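## Task

Push each drive blank that carries a red sticker fully home, until it bottoms out and latches, and leave every other blank untouched. The rack is loose on the table: it may tilt only a little (more than that counts as failure) and must finish in its original spot.

## Robot and tools

Robot: two arms, left_arm and right_arm, each ending in a two-finger gripper. Their bases sit at about (-0.039, +0.347, 0) m for left_arm and (-0.006, -0.266, 0) m for right_arm in the scene frame, each turned very slightly about z. A two-camera stand is bolted behind the arms.

Frames. Scene frame: origin at table-top height halfway between the nominal bases, +x out across the table, +z up, left_arm on the +y side (arm names do not match image sides). Each arm's hand pose, velocities, targets and wrist-camera pose are reported in that arm's own base frame. Fixed cameras and the table use the scene frame. Every motion offset is taken along the current Hand target's own axes. The gripper's fingers point along its +z; they open and close along its y. end_effector_position is the point between the pads, roughly 1 cm behind the tips. Reported pose can be off by a few centimetres, more when reaching far.

The 14-number row. Every motion command uses one flat row of 14 numbers, each in [-1, 1], covering both arms even if one is idle: dx, dy, dz, rx, ry, rz, opening for left_arm, then the same seven for right_arm. The first six of each arm are an offset from that arm's Hand target as it stood when the action or move began (not from the previous row); 1.0 equals 0.6 m of travel or 180 degrees, and rx, ry, rz form a single rotation vector. Repeating an offset moves further again. All zeros in the six pose numbers re-requests the current Hand target. The seventh number, opening, is absolute: +1 fully open (0.094 m), -1 closed. A 0 there is a real command (half open), so to keep a gripper as is, resend its present opening (see Tool commands in the result).

execute_actions(actions, cameras). actions is a list of actions; each action is a table of up to 15 rows, one row per 1/30 s step; a shorter table repeats its last row to fill 15 steps. An empty actions list returns full state plus all camera images, and reveals which fields other results may omit. cameras: list of names, ["all"], or [] for none; an unknown name invalidates the call.

move(target, speed, blend, opening_speed, grip_force, blocking, cameras). target is one 14-number row or a list of up to 15 rows, all offsets counted from the same starting Hand targets. Grippers travel straight lines, all finishing together, at least 0.5 s and capped at 10 s overall. speed: path top speed in m/s, 0.002 to 2.9, default 0.25 (rotation up to twice that in rad/s); one value or one per target. blend: corner-rounding distance in m for lists; 0 means stop at each point. opening_speed: finger rate per second on the -1..+1 scale, at least 0.2. grip_force: newtons per pad, 10 to 50, per arm or shared; stays until changed; lower values close slowly. blocking=false returns after about 0.5 s while the move continues. Moves do not avoid obstacles or the other arm; faster moves lag, stray and strike harder, and aiming further past a contact presses harder. Avoid paths near an arm's own base. The result adds a move: line: done, off_target, moving, held or fault, plus limits (paced = pose clipped, held = steps withheld). done means within 10 mm and 2 degrees and at rest, not that nothing is touched.

wait(seconds 0 to 10, cameras): lets time pass holding commands; a running move continues. stop(cameras): brakes a running move. zoom_image(camera, region [x0, y0, x1, y1] pixels, at most 504 by 504): closer view of the latest image from cam_head_left, cam_head_right, cam_left_wrist or cam_right_wrist (each 672x504). finished_scene(scene): ends the current scene, given its number; irreversible.

Results. Each arm shows end_effector_position (m) and end_effector_quat_wxyz in its base frame, Hand target (the commanded pose after clipping, the base for next offsets), Joint positions (last entry = measured finger gap in m), grip_measured on the opening scale, joint torques (include arm weight, noisy; entries 1 to 3 wrap at ±28 N m), Joint velocities (may say within noise), motor temperatures, Tool commands. Orientation commands are clipped to 40 degrees from the measured one each step. Friction can leave a gripper resting centimetres short; the next command re-asks, and you may add the missing distance. An arm blocked by something keeps pushing until commanded back past its gripper. Joint ranges (rad): waist -2.618 to 3.054, shoulder 0 to 3.142, elbow 0 to 3.142 (straight 2.901), wrist pitch -1.571 to 1.571, wrist yaw -1.571 to 1.571, wrist roll -2.094 to 2.094.

Cameras come with calibration (K, distortion, T_world_to_cam); head cameras share a rigid bar, wrist images may lag while moving.

Avoid: hitting the rack or table hard, fast pushes, tipping or shifting the unfastened rack (push blanks gently and squarely, perhaps steadying the rack with the other arm), dropping anything off the table, arms or grippers touching each other, loading a wrist camera cable, and long stretched or blocked holds that heat motors (MOTOR HOT at 75 °C; at 90 °C the arm folds and idles; at 100 °C it goes limp).

Each tool is called after "Call:" as name([rows], argument=value, ...), one row to a line, values as JSON.

## Session

Call:
execute_actions(actions=[])

Scene clock: 0.00 s.
left_arm: end_effector_position=(+0.3399, +0.0044, +0.1620) grip_measured=+1.000 end_effector_quat_wxyz=(+0.647, -0.192, +0.718, -0.172) | right_arm: end_effector_position=(+0.2435, +0.0513, +0.2146) grip_measured=+1.000 end_effector_quat_wxyz=(+0.514, +0.127, +0.847, +0.047)
Joint positions: left_arm=[0.018 1.102 0.144 0.854 0.016 -0.52 0.094] | right_arm=[0.612 0.605 0.643 -0.631 0.581 0.594 0.094]
Joint velocities: within noise
Joint torques (N m): no reading
Motor temperatures (°C): left_arm=[28 31 38 41 23 22 23] | right_arm=[25 25 34 35 26 22 23]
Heat: left arm: 41 °C; right arm: 35 °C.
Hand target: left_arm +0.3421, +0.0045, +0.1726; +0.658, -0.189, +0.708, -0.173 | right_arm +0.2438, +0.0499, +0.2213; +0.521, +0.130, +0.842, +0.048
Tool commands: left_gripper/opening=+1.0 right_gripper/opening=+1.0

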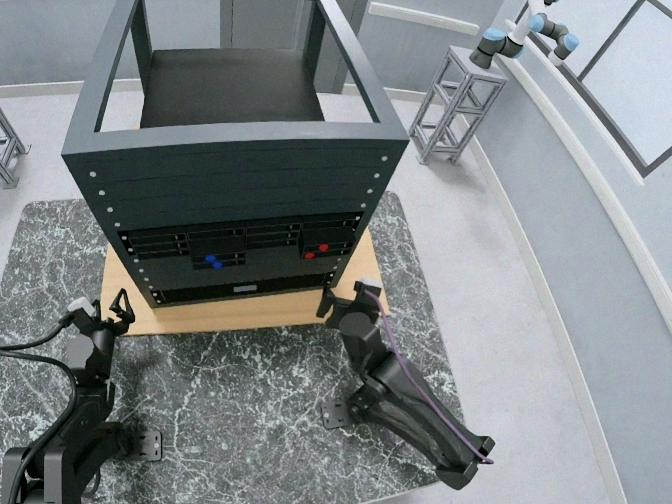

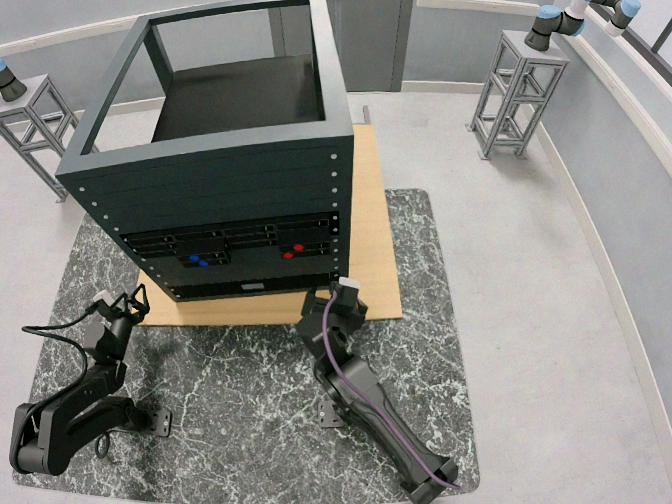

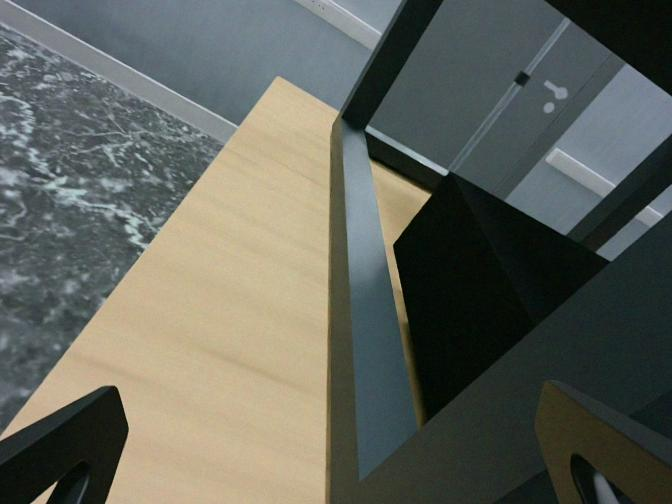

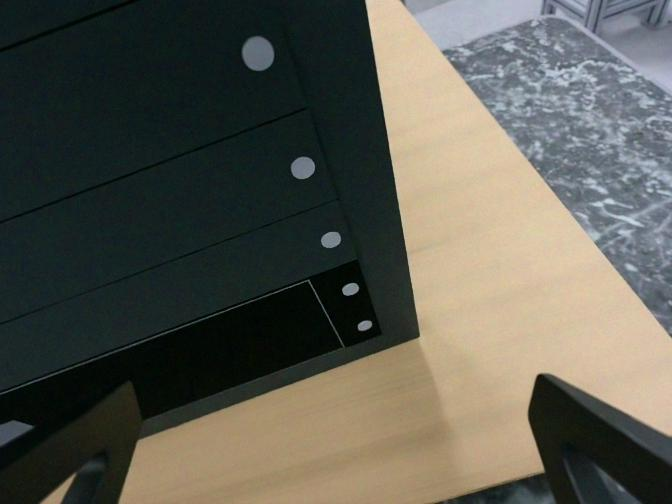

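Call:
zoom_image(camera="cam_head_left", region=[110, 195, 370, 310])

Call:
zoom_image(camera="cam_head_right", region=[110, 195, 370, 310])

Call:
zoom_image(camera="cam_head_left", region=[285, 205, 365, 275])

Scaled by 1.938 from the camera's 672x504 image, which has a finer 960x720 frame.

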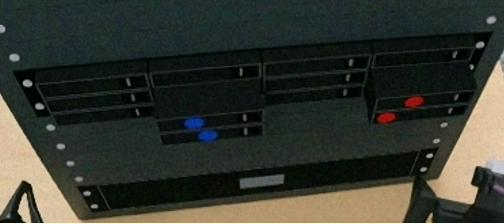

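Scaled by 1.938 from the camera's 672x504 image, which has a finer 960x720 frame.

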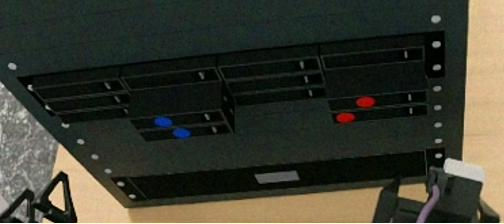

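Scaled by 6.300 from the camera's 672x504 image, which has a finer 960x720 frame.

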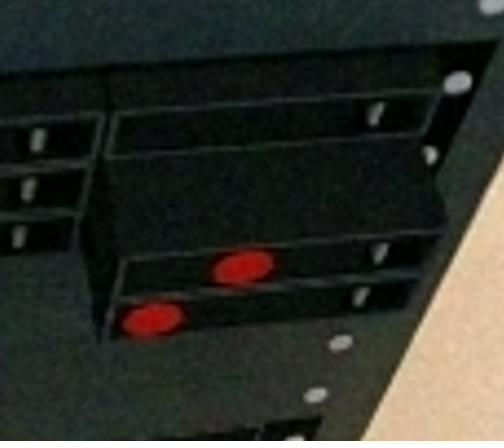

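Call:
move(target=[0,0,0,0,0,0,1,-0.1615,0.1308,-0.1108,-0.0651,-0.1428,-0.0877,-1], speed=0.15, cameras=["all"])

Call:
zoom_image(camera="cam_head_left", region=[260, 180, 400, 285])

Call:
zoom_image(camera="cam_head_right", region=[240, 180, 380, 285])

Scene clock: 132.13 s.
left_arm: end_effector_position=(+0.3399, +0.0044, +0.1620) grip_measured=+1.000 end_effector_quat_wxyz=(+0.647, -0.192, +0.718, -0.172) | right_arm: end_effector_position=(+0.2401, +0.1041, +0.3316) grip_measured=-0.988 end_effector_quat_wxyz=(+0.693, -0.044, +0.719, +0.015)
Joint positions: left_arm=[0.018 1.102 0.144 0.854 0.016 -0.52 0.094] | right_arm=[0.965 0.574 0.659 -0.144 0.88 0.006 0.001]
Joint torques (N m): left_arm=[0.03 -2.39 6.12 1.85 -0.02 0] | right_arm=[-0.01 0.95 9.28 2.21 -0.02 -0.06]
Heat: left arm: 42 °C; right arm: 38 °C.
Hand target: left_arm +0.3421, +0.0045, +0.1726; +0.658, -0.189, +0.708, -0.173 | right_arm +0.2389, +0.1028, +0.3522; +0.707, -0.031, +0.706, +0.032
Off the commanded pose: left_arm 0.011 m, 2 deg | right_arm 0.021 m, 3 deg.
move: off_target (left_arm, right_arm)
camera_calibration:
cam_right_wrist: T_world_to_cam=[[0.0627892, -0.997775, 0.0224314, 0.0787583], [-0.457139, -0.0487323, -0.888059, 0.447256], [0.887176, 0.0455062, -0.459182, 0.0241103], [0, 0, 0, 1]] pos_world=[0.178123, 0.0992817, 0.406495]

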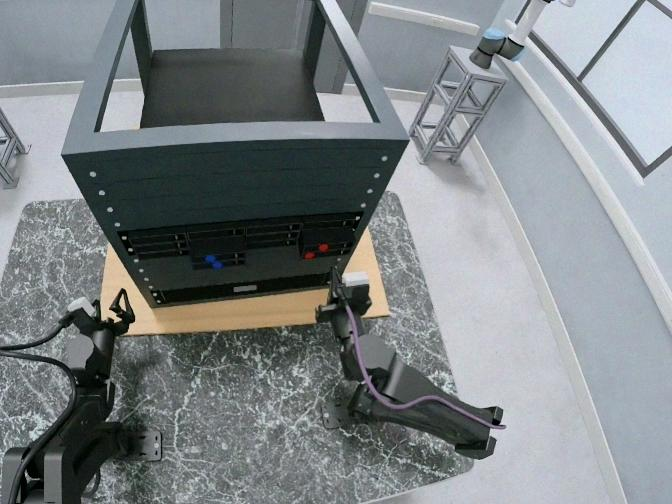

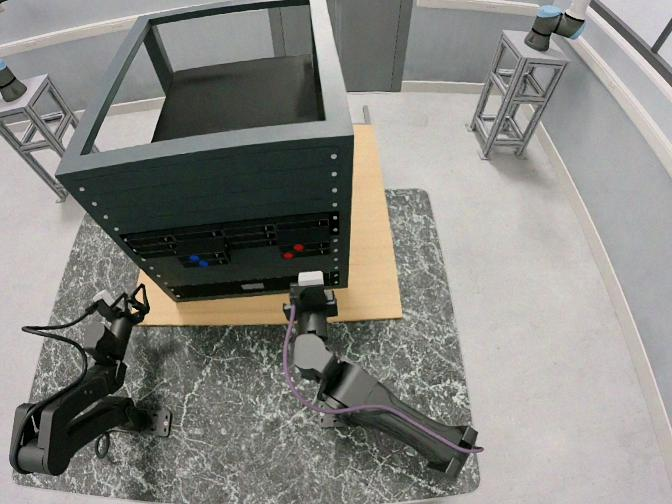

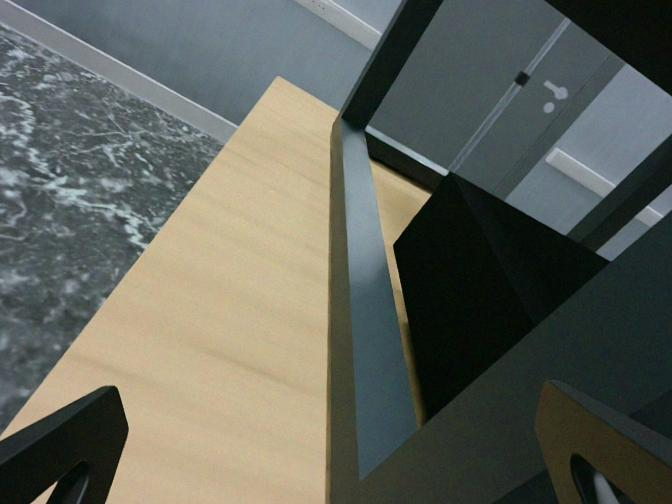

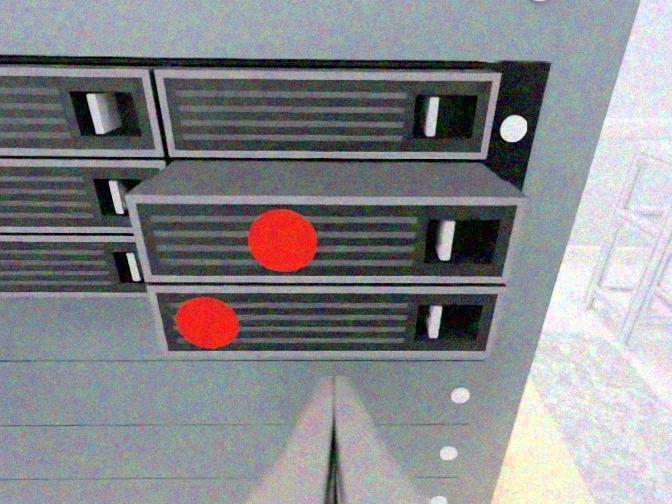

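Scaled by 3.600 from the camera's 672x504 image, which has a finer 960x720 frame.

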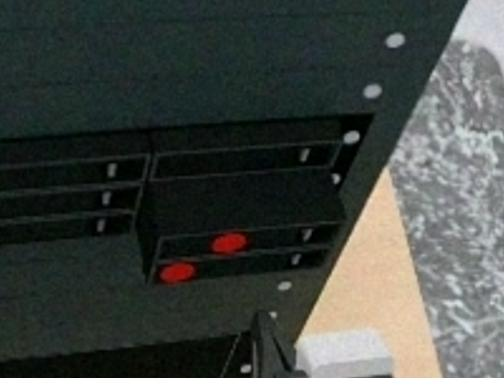

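Scaled by 3.600 from the camera's 672x504 image, which has a finer 960x720 frame.

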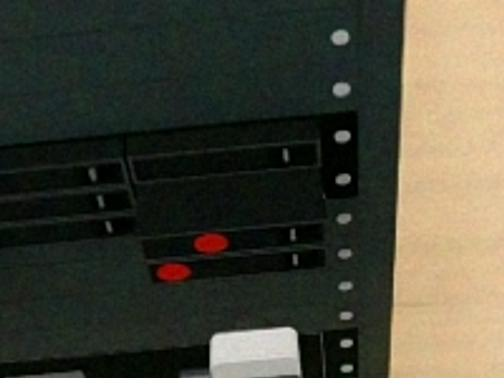

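Call:
move(target=[0,0,0,0,0,0,1,-0.045,0.003,0.015,0,0,0,-1], speed=0.1, cameras=["cam_head_left","cam_right_wrist"])

Call:
zoom_image(camera="cam_head_left", region=[280, 200, 380, 290])

Scene clock: 170.83 s.
left_arm: end_effector_position=(+0.3399, +0.0044, +0.1620) grip_measured=+1.000 end_effector_quat_wxyz=(+0.647, -0.192, +0.718, -0.172) | right_arm: end_effector_position=(+0.2485, +0.1079, +0.3641) grip_measured=-0.988 end_effector_quat_wxyz=(+0.701, -0.037, +0.712, +0.025)
Joint positions: left_arm=[0.018 1.102 0.144 0.854 0.016 -0.52 0.094] | right_arm=[0.92 0.648 0.777 -0.155 0.832 0.003 0.001]
Joint torques (N m): left_arm=[0.03 -2.39 6.12 1.84 -0.02 0] | right_arm=[-0.61 1.06 9.43 1.92 -0.08 -0.04]
Heat: left arm: 42 °C; right arm: 39 °C.
Hand target: left_arm +0.3421, +0.0045, +0.1726; +0.658, -0.189, +0.708, -0.173 | right_arm +0.2477, +0.1053, +0.3793; +0.707, -0.031, +0.706, +0.032
Off the commanded pose: left_arm 0.011 m, 2 deg | right_arm 0.015 m, 1 deg.
move: off_target (left_arm, right_arm)
camera_calibration:
cam_right_wrist: T_world_to_cam=[[0.0660978, -0.997812, -0.00121798, 0.0890692], [-0.440584, -0.0280902, -0.897272, 0.477192], [0.895275, 0.0598443, -0.441477, 0.0214666], [0, 0, 0, 1]] pos_world=[0.185138, 0.100994, 0.437757]
Images, in order (width x height): cam_head_left 672x504, cam_right_wrist 672x504.

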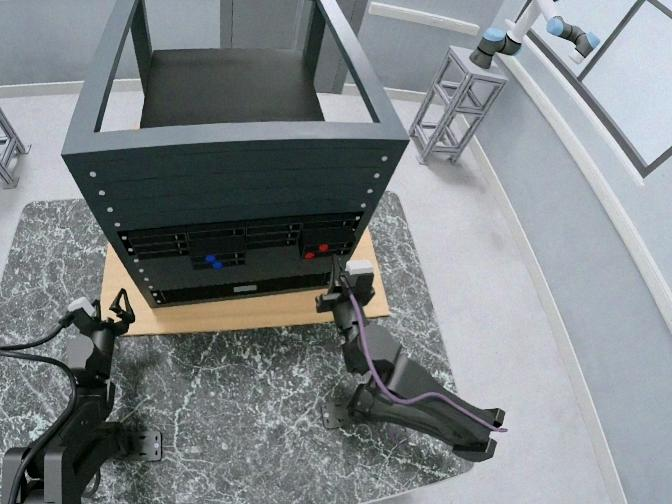

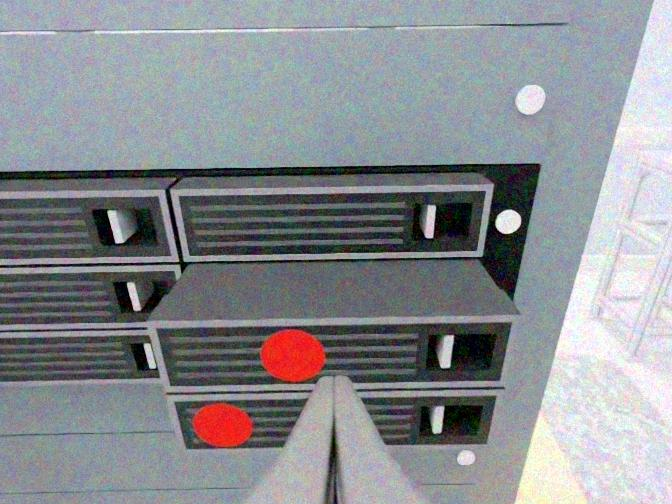

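Scaled by 5.040 from the camera's 672x504 image, which has a finer 960x720 frame.

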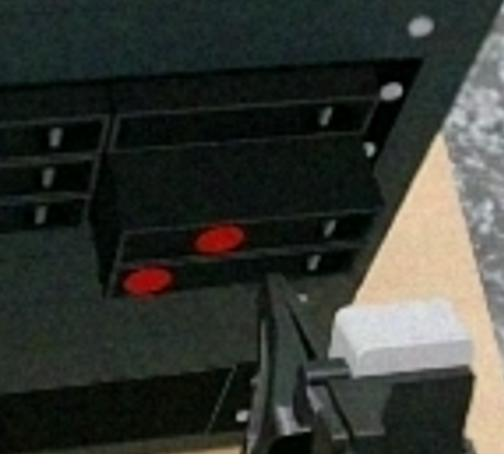

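Call:
move(target=[0,0,0,0,0,0,1,0.007,0.002,0.02,0,0,0,-1], speed=0.06, cameras=["cam_head_left","cam_right_wrist"])

Call:
zoom_image(camera="cam_head_left", region=[280, 200, 380, 290])

Scene clock: 193.10 s.
left_arm: end_effector_position=(+0.3399, +0.0044, +0.1620) grip_measured=+1.000 end_effector_quat_wxyz=(+0.647, -0.192, +0.718, -0.172) | right_arm: end_effector_position=(+0.2595, +0.1091, +0.3589) grip_measured=-0.988 end_effector_quat_wxyz=(+0.695, -0.042, +0.718, +0.020)
Joint positions: left_arm=[0.018 1.102 0.144 0.854 0.016 -0.52 0.094] | right_arm=[0.854 0.68 0.777 -0.144 0.766 0.003 0.001]
Joint torques (N m): left_arm=[0.02 -2.39 6.12 1.85 -0.02 0] | right_arm=[-0.59 0.65 8.44 2.34 -0.05 -0.03]
Heat: left arm: 42 °C; right arm: 37 °C.
Hand target: left_arm +0.3421, +0.0045, +0.1726; +0.658, -0.189, +0.708, -0.173 | right_arm +0.2596, +0.1076, +0.3750; +0.707, -0.031, +0.706, +0.031
Off the commanded pose: left_arm 0.011 m, 2 deg | right_arm 0.016 m, 3 deg.
move: off_target (left_arm, right_arm)
camera_calibration:
cam_right_wrist: T_world_to_cam=[[0.0661102, -0.997737, 0.0122563, 0.0847011], [-0.453808, -0.0410041, -0.890156, 0.479691], [0.888644, 0.0532863, -0.455492, 0.0167186], [0, 0, 0, 1]] pos_world=[0.197231, 0.103288, 0.433576]
Images, in order (width x height): cam_head_left 672x504, cam_right_wrist 672x504.

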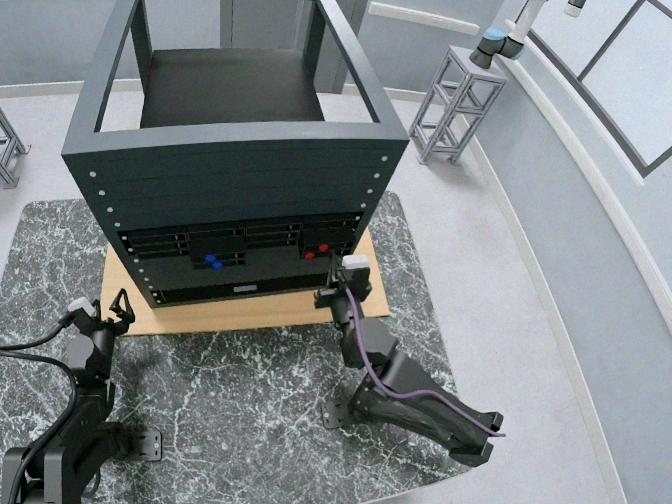

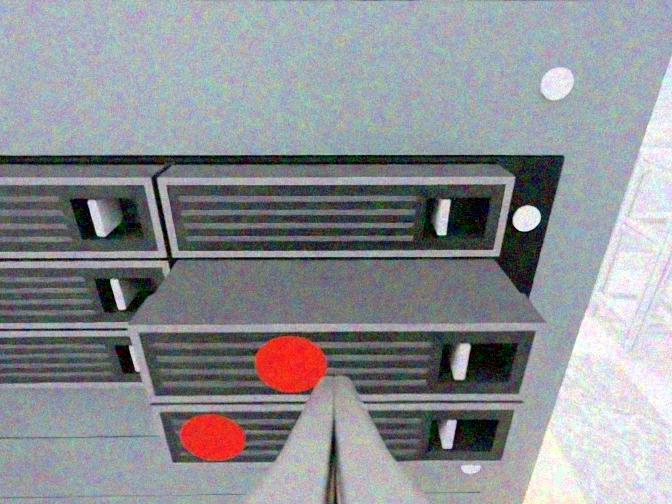

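Scaled by 5.040 from the camera's 672x504 image, which has a finer 960x720 frame.

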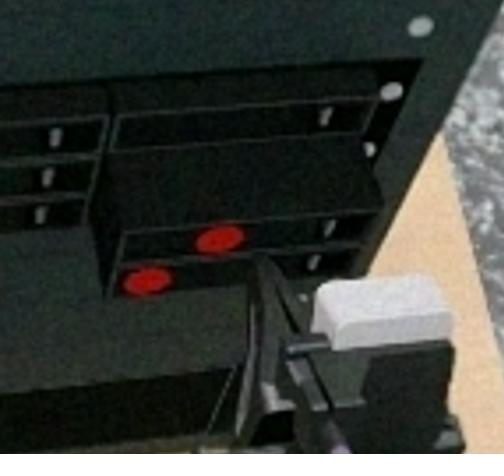

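Call:
move(target=[0,0,0,0,0,0,1,0,0,0.058,0,0,0,-1], speed=0.05, cameras=["cam_head_left","cam_right_wrist"])

Call:
zoom_image(camera="cam_head_left", region=[280, 200, 380, 290])

Scene clock: 208.37 s.
left_arm: end_effector_position=(+0.3399, +0.0044, +0.1620) grip_measured=+1.000 end_effector_quat_wxyz=(+0.647, -0.192, +0.718, -0.172) | right_arm: end_effector_position=(+0.2933, +0.1102, +0.3544) grip_measured=-0.988 end_effector_quat_wxyz=(+0.693, -0.038, +0.720, +0.019)
Joint positions: left_arm=[0.018 1.102 0.144 0.854 0.016 -0.52 0.094] | right_arm=[0.693 0.785 0.783 -0.047 0.612 0.003 0.001]
Joint torques (N m): left_arm=[0.02 -2.4 6.13 1.85 -0.02 0] | right_arm=[-0.51 0.16 9.78 2.32 -0.18 -0.03]
Heat: left arm: 41 °C; right arm: 39 °C.
Hand target: left_arm +0.3421, +0.0045, +0.1726; +0.658, -0.189, +0.708, -0.173 | right_arm +0.2942, +0.1107, +0.3750; +0.707, -0.031, +0.706, +0.032
Off the commanded pose: left_arm 0.011 m, 2 deg | right_arm 0.021 m, 3 deg.
move: off_target (left_arm, right_arm)
camera_calibration:
cam_right_wrist: T_world_to_cam=[[0.0591689, -0.998218, 0.00773059, 0.0871873], [-0.459614, -0.0341163, -0.887463, 0.491057], [0.886146, 0.0489571, -0.460814, -0.0122743], [0, 0, 0, 1]] pos_world=[0.231415, 0.104386, 0.429465]
Images, in order (width x height): cam_head_left 672x504, cam_right_wrist 672x504.

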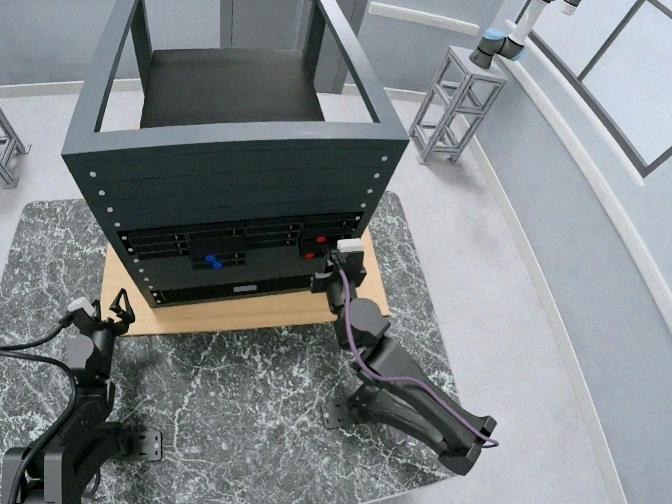

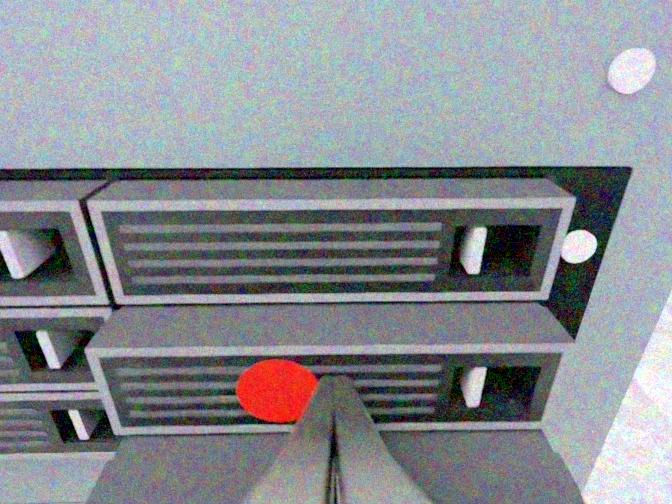

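Scaled by 5.040 from the camera's 672x504 image, which has a finer 960x720 frame.

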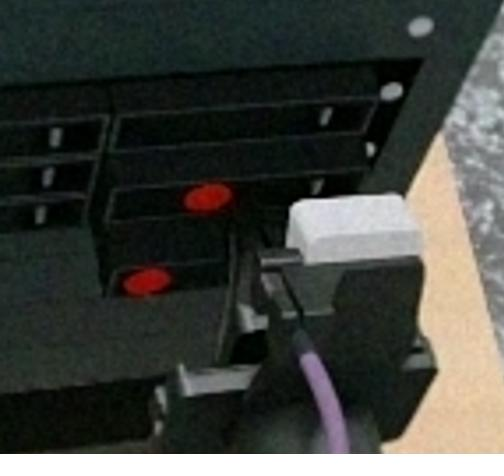

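Call:
move(target=[0,0,0,0,0,0,1,0,0,0.0217,0,0,0,-1], speed=0.04, cameras=["cam_right_wrist"])

Scene clock: 215.47 s.
left_arm: end_effector_position=(+0.3399, +0.0044, +0.1620) grip_measured=+1.000 end_effector_quat_wxyz=(+0.647, -0.192, +0.718, -0.172) | right_arm: end_effector_position=(+0.3033, +0.1109, +0.3566) grip_measured=-0.988 end_effector_quat_wxyz=(+0.694, -0.037, +0.718, +0.022)
Joint positions: left_arm=[0.018 1.102 0.144 0.854 0.016 -0.52 0.094] | right_arm=[0.654 0.82 0.796 -0.017 0.572 0.003 0.001]
Joint torques (N m): left_arm=[0.03 -2.39 6.13 1.85 -0.02 0.01] | right_arm=[-1.21 0.64 9.76 2.4 -0.22 -0.03]
Heat: left arm: 41 °C; right arm: 39 °C.
Hand target: left_arm +0.3421, +0.0045, +0.1726; +0.658, -0.189, +0.708, -0.173 | right_arm +0.3071, +0.1118, +0.3751; +0.707, -0.031, +0.706, +0.032
Off the commanded pose: left_arm 0.011 m, 2 deg | right_arm 0.019 m, 2 deg.
move: off_target (left_arm, right_arm)
camera_calibration:
cam_right_wrist: T_world_to_cam=[[0.0602739, -0.998179, 0.00254796, 0.0888599], [-0.456029, -0.0298073, -0.889466, 0.4968], [0.887922, 0.0524497, -0.456995, -0.0225466], [0, 0, 0, 1]] pos_world=[0.241219, 0.104689, 0.431357]
Images, in order (width x height): cam_right_wrist 672x504.

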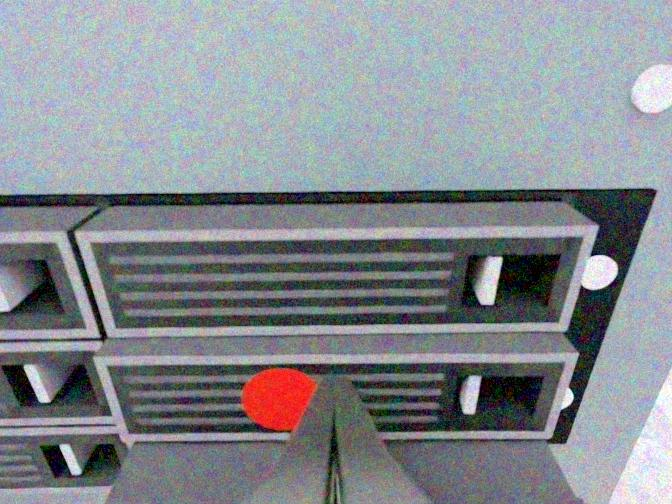

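Call:
move(target=[0,0,0,0,0,0,1,0,0,0.012,0,0,0,-1], speed=0.04, cameras=["cam_right_wrist","cam_head_left"])

Scene clock: 222.87 s.
left_arm: end_effector_position=(+0.3399, +0.0044, +0.1620) grip_measured=+1.000 end_effector_quat_wxyz=(+0.647, -0.192, +0.718, -0.172) | right_arm: end_effector_position=(+0.3085, +0.1111, +0.3579) grip_measured=-0.988 end_effector_quat_wxyz=(+0.694, -0.037, +0.718, +0.024)
Joint positions: left_arm=[0.018 1.102 0.144 0.854 0.016 -0.52 0.094] | right_arm=[0.632 0.838 0.806 -0.008 0.546 0.003 0.001]
Joint torques (N m): left_arm=[0.03 -2.4 6.13 1.85 -0.02 0] | right_arm=[-1.28 1.13 9.59 2.52 -0.19 -0.03]
Heat: left arm: 41 °C; right arm: 38 °C.
Hand target: left_arm +0.3421, +0.0045, +0.1726; +0.658, -0.189, +0.708, -0.173 | right_arm +0.3144, +0.1125, +0.3750; +0.707, -0.031, +0.706, +0.032
Off the commanded pose: left_arm 0.011 m, 2 deg | right_arm 0.018 m, 2 deg.
move: off_target (left_arm, right_arm)
camera_calibration:
cam_right_wrist: T_world_to_cam=[[0.0639669, -0.997952, 0.000998963, 0.0881883], [-0.455704, -0.0301003, -0.889622, 0.500299], [0.88783, 0.0564512, -0.456696, -0.0270088], [0, 0, 0, 1]] pos_world=[0.246326, 0.104592, 0.432654]
Images, in order (width x height): cam_head_left 672x504, cam_right_wrist 672x504.

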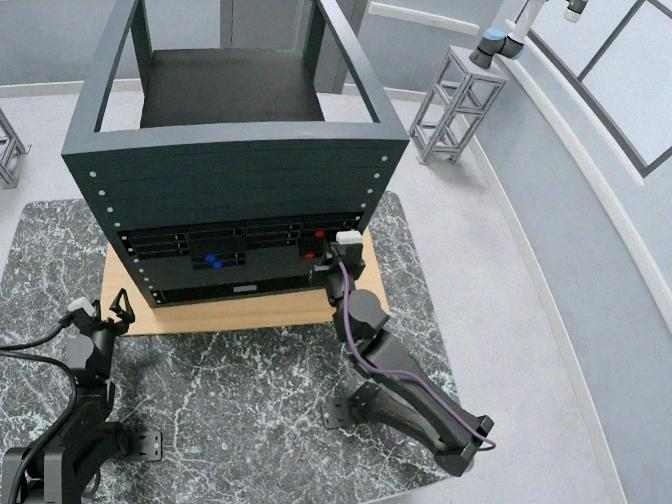

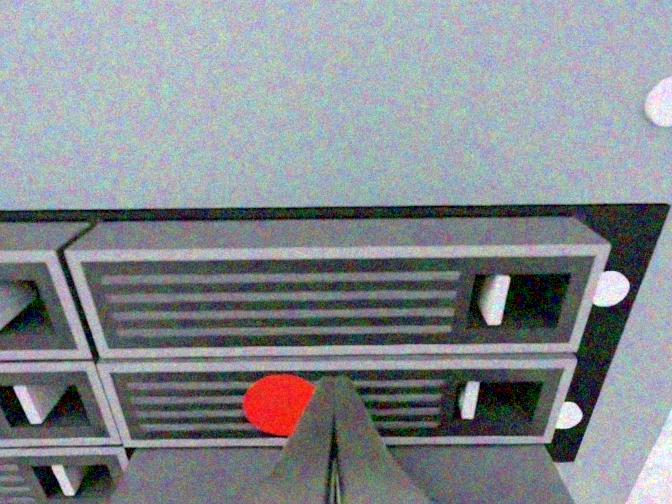

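Call:
move(target=[0,0,0,0,0,0,1,0,0,0.010,0,0,0,-1], speed=0.04, cameras=["cam_right_wrist","cam_head_left"])

Scene clock: 228.40 s.
left_arm: end_effector_position=(+0.3399, +0.0044, +0.1620) grip_measured=+1.000 end_effector_quat_wxyz=(+0.647, -0.192, +0.718, -0.172) | right_arm: end_effector_position=(+0.3105, +0.1113, +0.3587) grip_measured=-0.988 end_effector_quat_wxyz=(+0.696, -0.037, +0.717, +0.025)
Joint positions: left_arm=[0.018 1.102 0.144 0.854 0.016 -0.52 0.094] | right_arm=[0.624 0.844 0.807 0 0.535 0.003 0.001]
Joint torques (N m): left_arm=[0.03 -2.39 6.13 1.85 -0.02 0] | right_arm=[-1.96 2.15 9.94 2.6 -0.26 -0.03]
Heat: left arm: 41 °C; right arm: 39 °C.
Hand target: left_arm +0.3421, +0.0045, +0.1726; +0.658, -0.189, +0.708, -0.173 | right_arm +0.3203, +0.1131, +0.3750; +0.707, -0.031, +0.706, +0.032
Off the commanded pose: left_arm 0.011 m, 2 deg | right_arm 0.019 m, 2 deg.
move: off_target (left_arm, right_arm)
camera_calibration:
cam_right_wrist: T_world_to_cam=[[0.0662603, -0.997801, -0.00134207, 0.0883045], [-0.453076, -0.0288886, -0.891004, 0.501466], [0.889006, 0.0596462, -0.453994, -0.0301243], [0, 0, 0, 1]] pos_world=[0.248132, 0.104394, 0.433251]
Images, in order (width x height): cam_head_left 672x504, cam_right_wrist 672x504.

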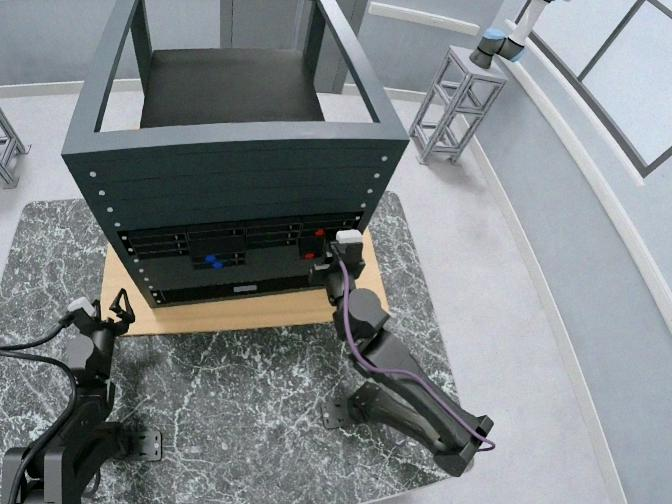

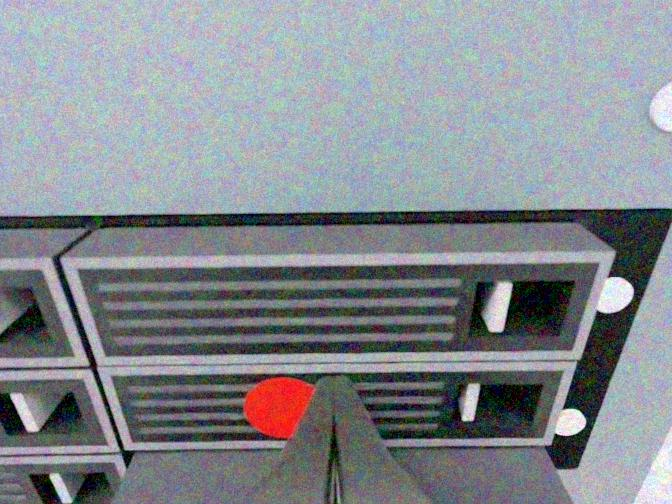

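Call:
move(target=[0,0,0,0,0,0,1,0,0,0.011,0,0,0,-1], speed=0.04, cameras=["cam_right_wrist"])

Call:
move(target=[0,0,0,0,0,0,1,0,0,-0.075,0,0,0,-1], speed=0.1, cameras=["cam_right_wrist","cam_head_left"])

Scene clock: 234.90 s.
left_arm: end_effector_position=(+0.3399, +0.0044, +0.1620) grip_measured=+1.000 end_effector_quat_wxyz=(+0.647, -0.192, +0.718, -0.172) | right_arm: end_effector_position=(+0.3110, +0.1109, +0.3588) grip_measured=-0.988 end_effector_quat_wxyz=(+0.694, -0.040, +0.718, +0.026)
Joint positions: left_arm=[0.018 1.102 0.144 0.854 0.016 -0.52 0.094] | right_arm=[0.615 0.844 0.812 -0.009 0.521 0.003 0.001]
Joint torques (N m): left_arm=[0.02 -2.39 6.13 1.85 -0.02 0] | right_arm=[-2.77 3.7 9.95 2.88 -0.3 -0.03]
Motor temperatures (°C): left_arm=[27 27 34 41 23 22 22] | right_arm=[24 22 37 40 24 22 24]
Heat: left arm: 41 °C; right arm: 40 °C.
Hand target: left_arm +0.3421, +0.0045, +0.1726; +0.658, -0.189, +0.708, -0.173 | right_arm +0.3269, +0.1137, +0.3751; +0.707, -0.031, +0.706, +0.032
Off the commanded pose: left_arm 0.011 m, 2 deg | right_arm 0.023 m, 2 deg.
move: off_target (left_arm, right_arm)
camera_calibration:
cam_right_wrist: T_world_to_cam=[[0.0716552, -0.997429, 0.000341744, 0.085543], [-0.456199, -0.0330779, -0.889263, 0.502631], [0.886988, 0.0635644, -0.457396, -0.029054], [0, 0, 0, 1]] pos_world=[0.24894, 0.103796, 0.433652]
Images, in order (width x height): cam_right_wrist 672x504.

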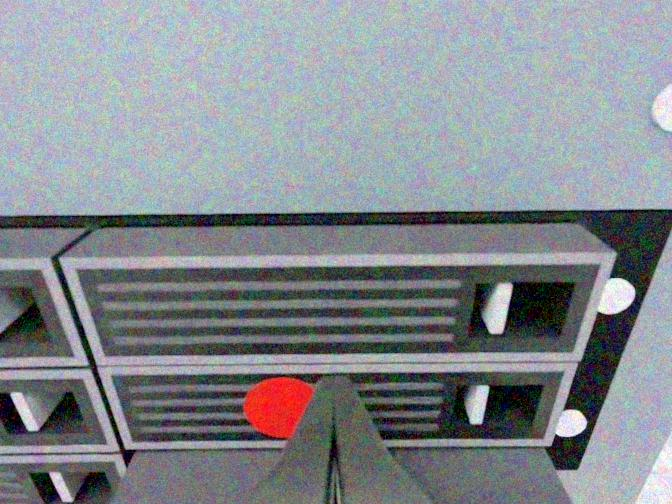

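Scene clock: 236.07 s.
left_arm: end_effector_position=(+0.3399, +0.0044, +0.1620) grip_measured=+1.000 end_effector_quat_wxyz=(+0.647, -0.192, +0.718, -0.172) | right_arm: end_effector_position=(+0.2844, +0.1102, +0.3721) grip_measured=-0.988 end_effector_quat_wxyz=(+0.705, -0.031, +0.708, +0.031)
Joint positions: left_arm=[0.018 1.102 0.144 0.854 0.016 -0.52 0.094] | right_arm=[0.726 0.762 0.812 -0.055 0.638 0.003 0.001]
Joint torques (N m): left_arm=[0.03 -2.39 6.13 1.85 -0.02 0] | right_arm=[0.55 -0.53 6.93 2.07 0.03 -0.02]
Heat: left arm: 41 °C; right arm: 40 °C.
Hand target: left_arm +0.3421, +0.0045, +0.1726; +0.658, -0.189, +0.708, -0.173 | right_arm +0.2821, +0.1097, +0.3750; +0.707, -0.031, +0.706, +0.032
Off the commanded pose: left_arm 0.011 m, 2 deg | right_arm 0.004 m, 0 deg.
move: off_target (left_arm)
camera_calibration:
cam_right_wrist: T_world_to_cam=[[0.0662163, -0.997644, -0.0179389, 0.0951645], [-0.429506, -0.0122707, -0.902981, 0.497477], [0.900633, 0.0674969, -0.429307, -0.0141848], [0, 0, 0, 1]] pos_world=[0.220143, 0.102002, 0.44483]
Images, in order (width x height): cam_head_left 672x504, cam_right_wrist 672x504.

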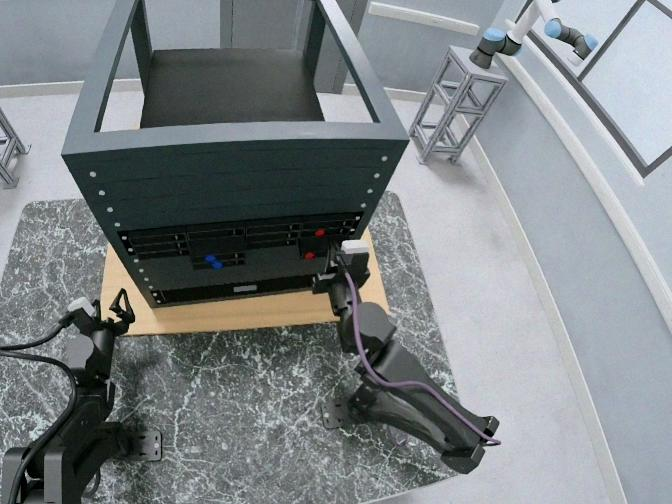

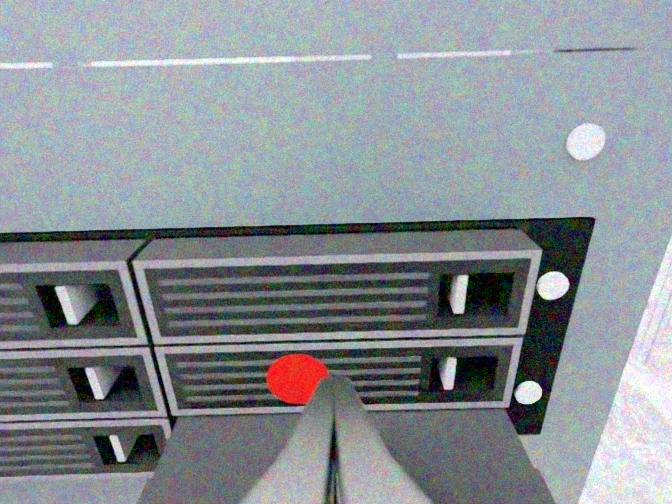

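Call:
move([
  [0,0,0,0,0,0,1,0,0,-0.058,0,0,0,-1],
  [0,0,0,0,0,0,1,0.043,0,-0.05,0,0,0,-1],
], speed=0.1, cameras=["cam_right_wrist","cam_head_left"])

Call:
zoom_image(camera="cam_head_left", region=[280, 200, 380, 290])

Scene clock: 249.43 s.
left_arm: end_effector_position=(+0.3399, +0.0044, +0.1620) grip_measured=+1.000 end_effector_quat_wxyz=(+0.647, -0.192, +0.718, -0.172) | right_arm: end_effector_position=(+0.2525, +0.1087, +0.3497) grip_measured=-0.988 end_effector_quat_wxyz=(+0.702, -0.035, +0.710, +0.028)
Joint positions: left_arm=[0.018 1.102 0.144 0.854 0.016 -0.52 0.094] | right_arm=[0.896 0.635 0.708 -0.089 0.807 0.003 0.001]
Joint torques (N m): left_arm=[0.03 -2.39 6.13 1.85 -0.02 0] | right_arm=[-0.61 -0.1 5.08 2.28 -0.08 -0.01]
Heat: left arm: 41 °C; right arm: 39 °C.
Hand target: left_arm +0.3421, +0.0045, +0.1726; +0.658, -0.189, +0.708, -0.173 | right_arm +0.2522, +0.1070, +0.3491; +0.707, -0.031, +0.706, +0.031
Off the commanded pose: left_arm 0.011 m, 2 deg | right_arm 0.002 m, 1 deg.
move: off_target (left_arm)
camera_calibration:
cam_right_wrist: T_world_to_cam=[[0.0668455, -0.997728, -0.00845449, 0.0918283], [-0.435903, -0.0215804, -0.899735, 0.465083], [0.897508, 0.0638285, -0.436355, 0.00874799], [0, 0, 0, 1]] pos_world=[0.188741, 0.101098, 0.423045]
Images, in order (width x height): cam_head_left 672x504, cam_right_wrist 672x504.

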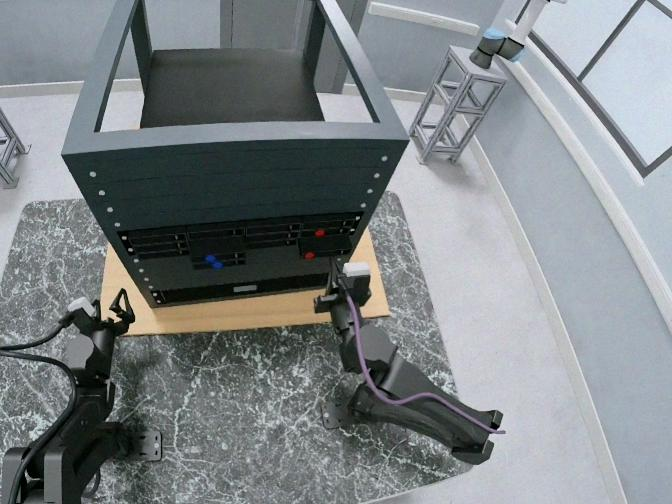

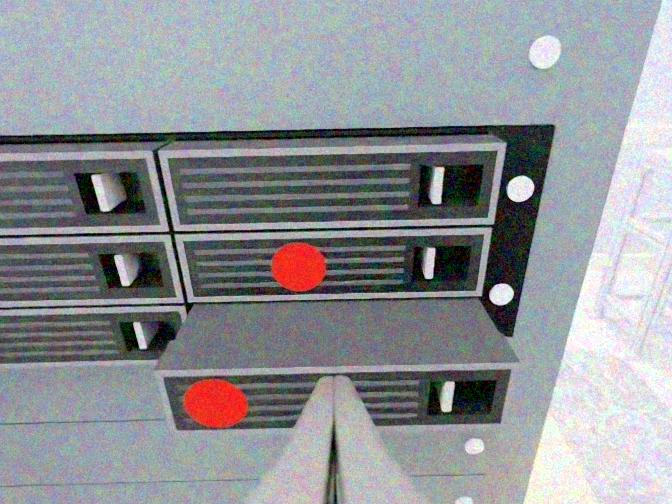

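Scaled by 5.040 from the camera's 672x504 image, which has a finer 960x720 frame.

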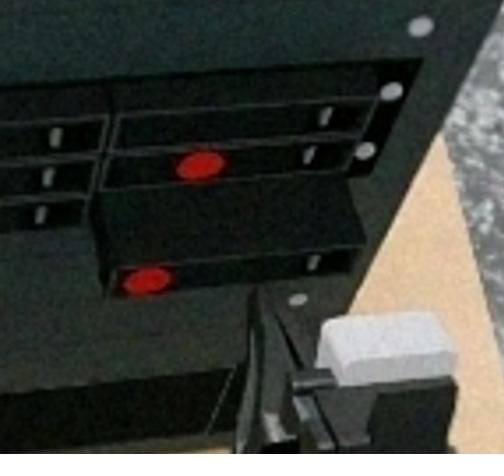

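Call:
move([
  [0,0,0,0,0,0,1,0.02,0,0,0,0,0,-1],
  [0,0,0,0,0,0,1,0.02,0,0.017,0,0,0,-1],
], speed=0.08, cameras=["cam_right_wrist","cam_head_left"])

Call:
zoom_image(camera="cam_head_left", region=[280, 200, 380, 290])

Scene clock: 260.93 s.
left_arm: end_effector_position=(+0.3399, +0.0044, +0.1620) grip_measured=+1.000 end_effector_quat_wxyz=(+0.647, -0.192, +0.718, -0.172) | right_arm: end_effector_position=(+0.2609, +0.1075, +0.3399) grip_measured=-0.988 end_effector_quat_wxyz=(+0.705, -0.031, +0.708, +0.031)
Joint positions: left_arm=[0.018 1.102 0.144 0.854 0.016 -0.52 0.094] | right_arm=[0.837 0.64 0.659 -0.025 0.749 0.003 0.001]
Joint torques (N m): left_arm=[0.03 -2.4 6.12 1.85 -0.03 0] | right_arm=[-0.61 0.66 5.33 2.32 -0.11 -0.01]
Heat: left arm: 41 °C; right arm: 39 °C.
Hand target: left_arm +0.3421, +0.0045, +0.1726; +0.658, -0.189, +0.708, -0.173 | right_arm +0.2623, +0.1080, +0.3372; +0.707, -0.031, +0.706, +0.032
Off the commanded pose: left_arm 0.011 m, 2 deg | right_arm 0.003 m, 0 deg.
move: off_target (left_arm)
camera_calibration:
cam_right_wrist: T_world_to_cam=[[0.0657886, -0.997693, -0.01677, 0.0930487], [-0.429936, -0.013176, -0.902763, 0.458404], [0.900459, 0.0666016, -0.42981, -0.0064185], [0, 0, 0, 1]] pos_world=[0.196742, 0.0993014, 0.412632]
Images, in order (width x height): cam_head_left 672x504, cam_right_wrist 672x504.

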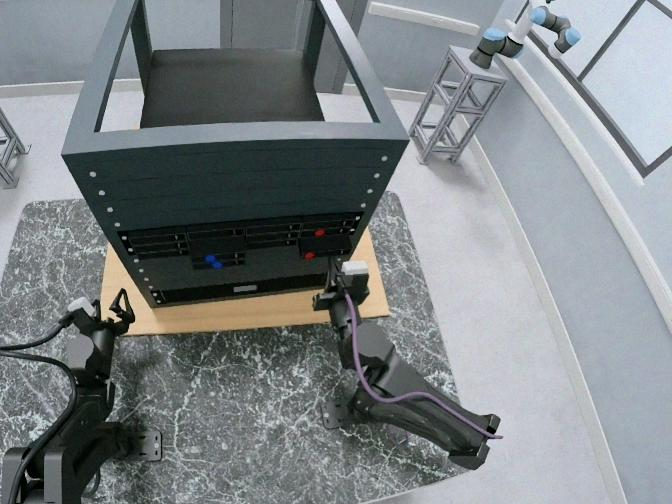

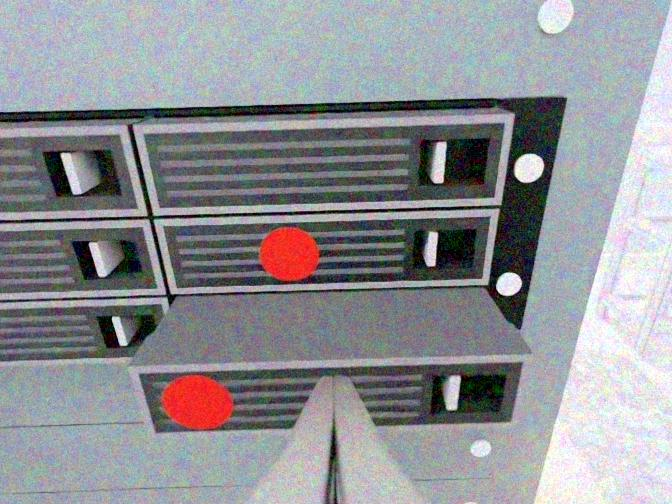

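Scaled by 5.040 from the camera's 672x504 image, which has a finer 960x720 frame.

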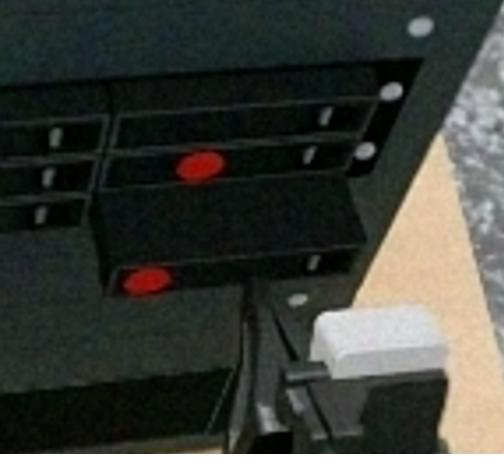

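Call:
move([
  [0,0,0,0,0,0,1,0.013,0,0,0,0,0,-1],
  [0,0,0,0,0,0,1,0.013,0,0.068,0,0,0,-1],
], speed=[0.08,0.05], cameras=["cam_right_wrist","cam_head_left"])

Scene clock: 271.50 s.
left_arm: end_effector_position=(+0.3399, +0.0044, +0.1620) grip_measured=+1.000 end_effector_quat_wxyz=(+0.647, -0.192, +0.718, -0.172) | right_arm: end_effector_position=(+0.3012, +0.1086, +0.3196) grip_measured=-0.988 end_effector_quat_wxyz=(+0.697, -0.031, +0.716, +0.020)
Joint positions: left_arm=[0.018 1.102 0.144 0.854 0.016 -0.52 0.094] | right_arm=[0.661 0.783 0.631 0.119 0.589 0.003 0.001]
Joint torques (N m): left_arm=[0.03 -2.4 6.13 1.85 -0.02 0] | right_arm=[-0.66 -0.06 7.57 2.5 -0.26 -0.02]
Heat: left arm: 41 °C; right arm: 39 °C.
Hand target: left_arm +0.3421, +0.0045, +0.1726; +0.658, -0.189, +0.708, -0.173 | right_arm +0.3030, +0.1115, +0.3294; +0.707, -0.031, +0.706, +0.031
Off the commanded pose: left_arm 0.011 m, 2 deg | right_arm 0.010 m, 2 deg.
move: off_target (left_arm)
camera_calibration:
cam_right_wrist: T_world_to_cam=[[0.0499284, -0.998752, -0.00122885, 0.0911332], [-0.450576, -0.0214265, -0.892481, 0.461169], [0.891341, 0.0451139, -0.451083, -0.039559], [0, 0, 0, 1]] pos_world=[0.238502, 0.102685, 0.393852]
Images, in order (width x height): cam_head_left 672x504, cam_right_wrist 672x504.

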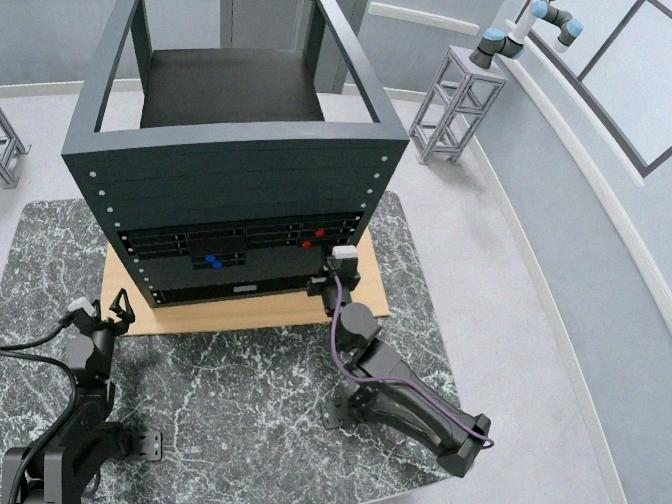

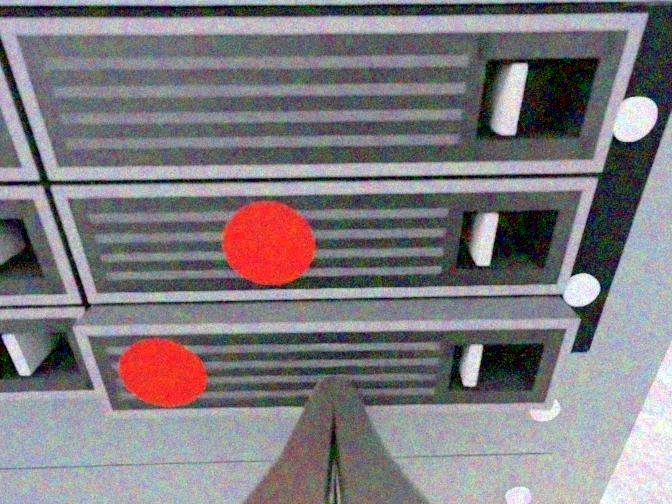

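Call:
move(target=[0,0,0,0,0,0,1,-0.008,0,0.035,0,0,0,-1], speed=0.04, cameras=["cam_right_wrist","cam_head_left"])

Scene clock: 277.23 s.
left_arm: end_effector_position=(+0.3399, +0.0044, +0.1620) grip_measured=+1.000 end_effector_quat_wxyz=(+0.647, -0.192, +0.718, -0.172) | right_arm: end_effector_position=(+0.3103, +0.1092, +0.3177) grip_measured=-0.988 end_effector_quat_wxyz=(+0.697, -0.032, +0.716, +0.022)
Joint positions: left_arm=[0.018 1.102 0.144 0.854 0.016 -0.52 0.094] | right_arm=[0.624 0.817 0.631 0.155 0.547 0.003 0.001]
Joint torques (N m): left_arm=[0.03 -2.39 6.13 1.85 -0.02 0] | right_arm=[-2.76 3.22 10.78 2.58 -0.48 -0.03]
Heat: left arm: 41 °C; right arm: 39 °C.
Hand target: left_arm +0.3421, +0.0045, +0.1726; +0.658, -0.189, +0.708, -0.173 | right_arm +0.3239, +0.1134, +0.3342; +0.707, -0.031, +0.706, +0.032
Off the commanded pose: left_arm 0.011 m, 2 deg | right_arm 0.022 m, 2 deg.
move: off_target (left_arm, right_arm)
camera_calibration:
cam_right_wrist: T_world_to_cam=[[0.0552824, -0.998463, -0.00387552, 0.0904673], [-0.449303, -0.0214101, -0.893123, 0.463466], [0.891667, 0.0511153, -0.449796, -0.0496567], [0, 0, 0, 1]] pos_world=[0.247513, 0.102789, 0.391948]
Images, in order (width x height): cam_head_left 672x504, cam_right_wrist 672x504.

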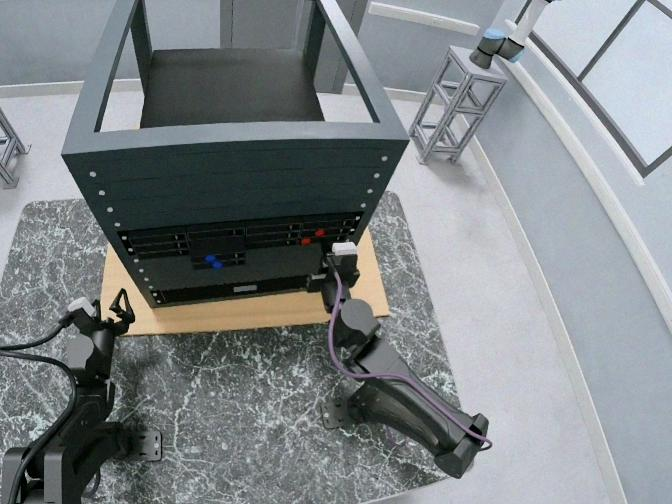

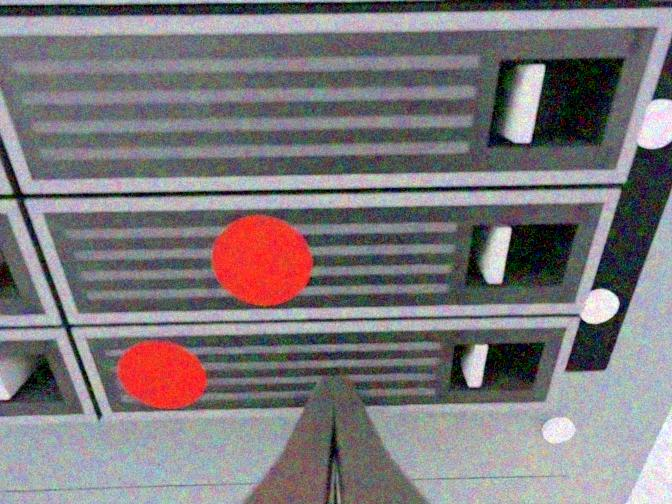

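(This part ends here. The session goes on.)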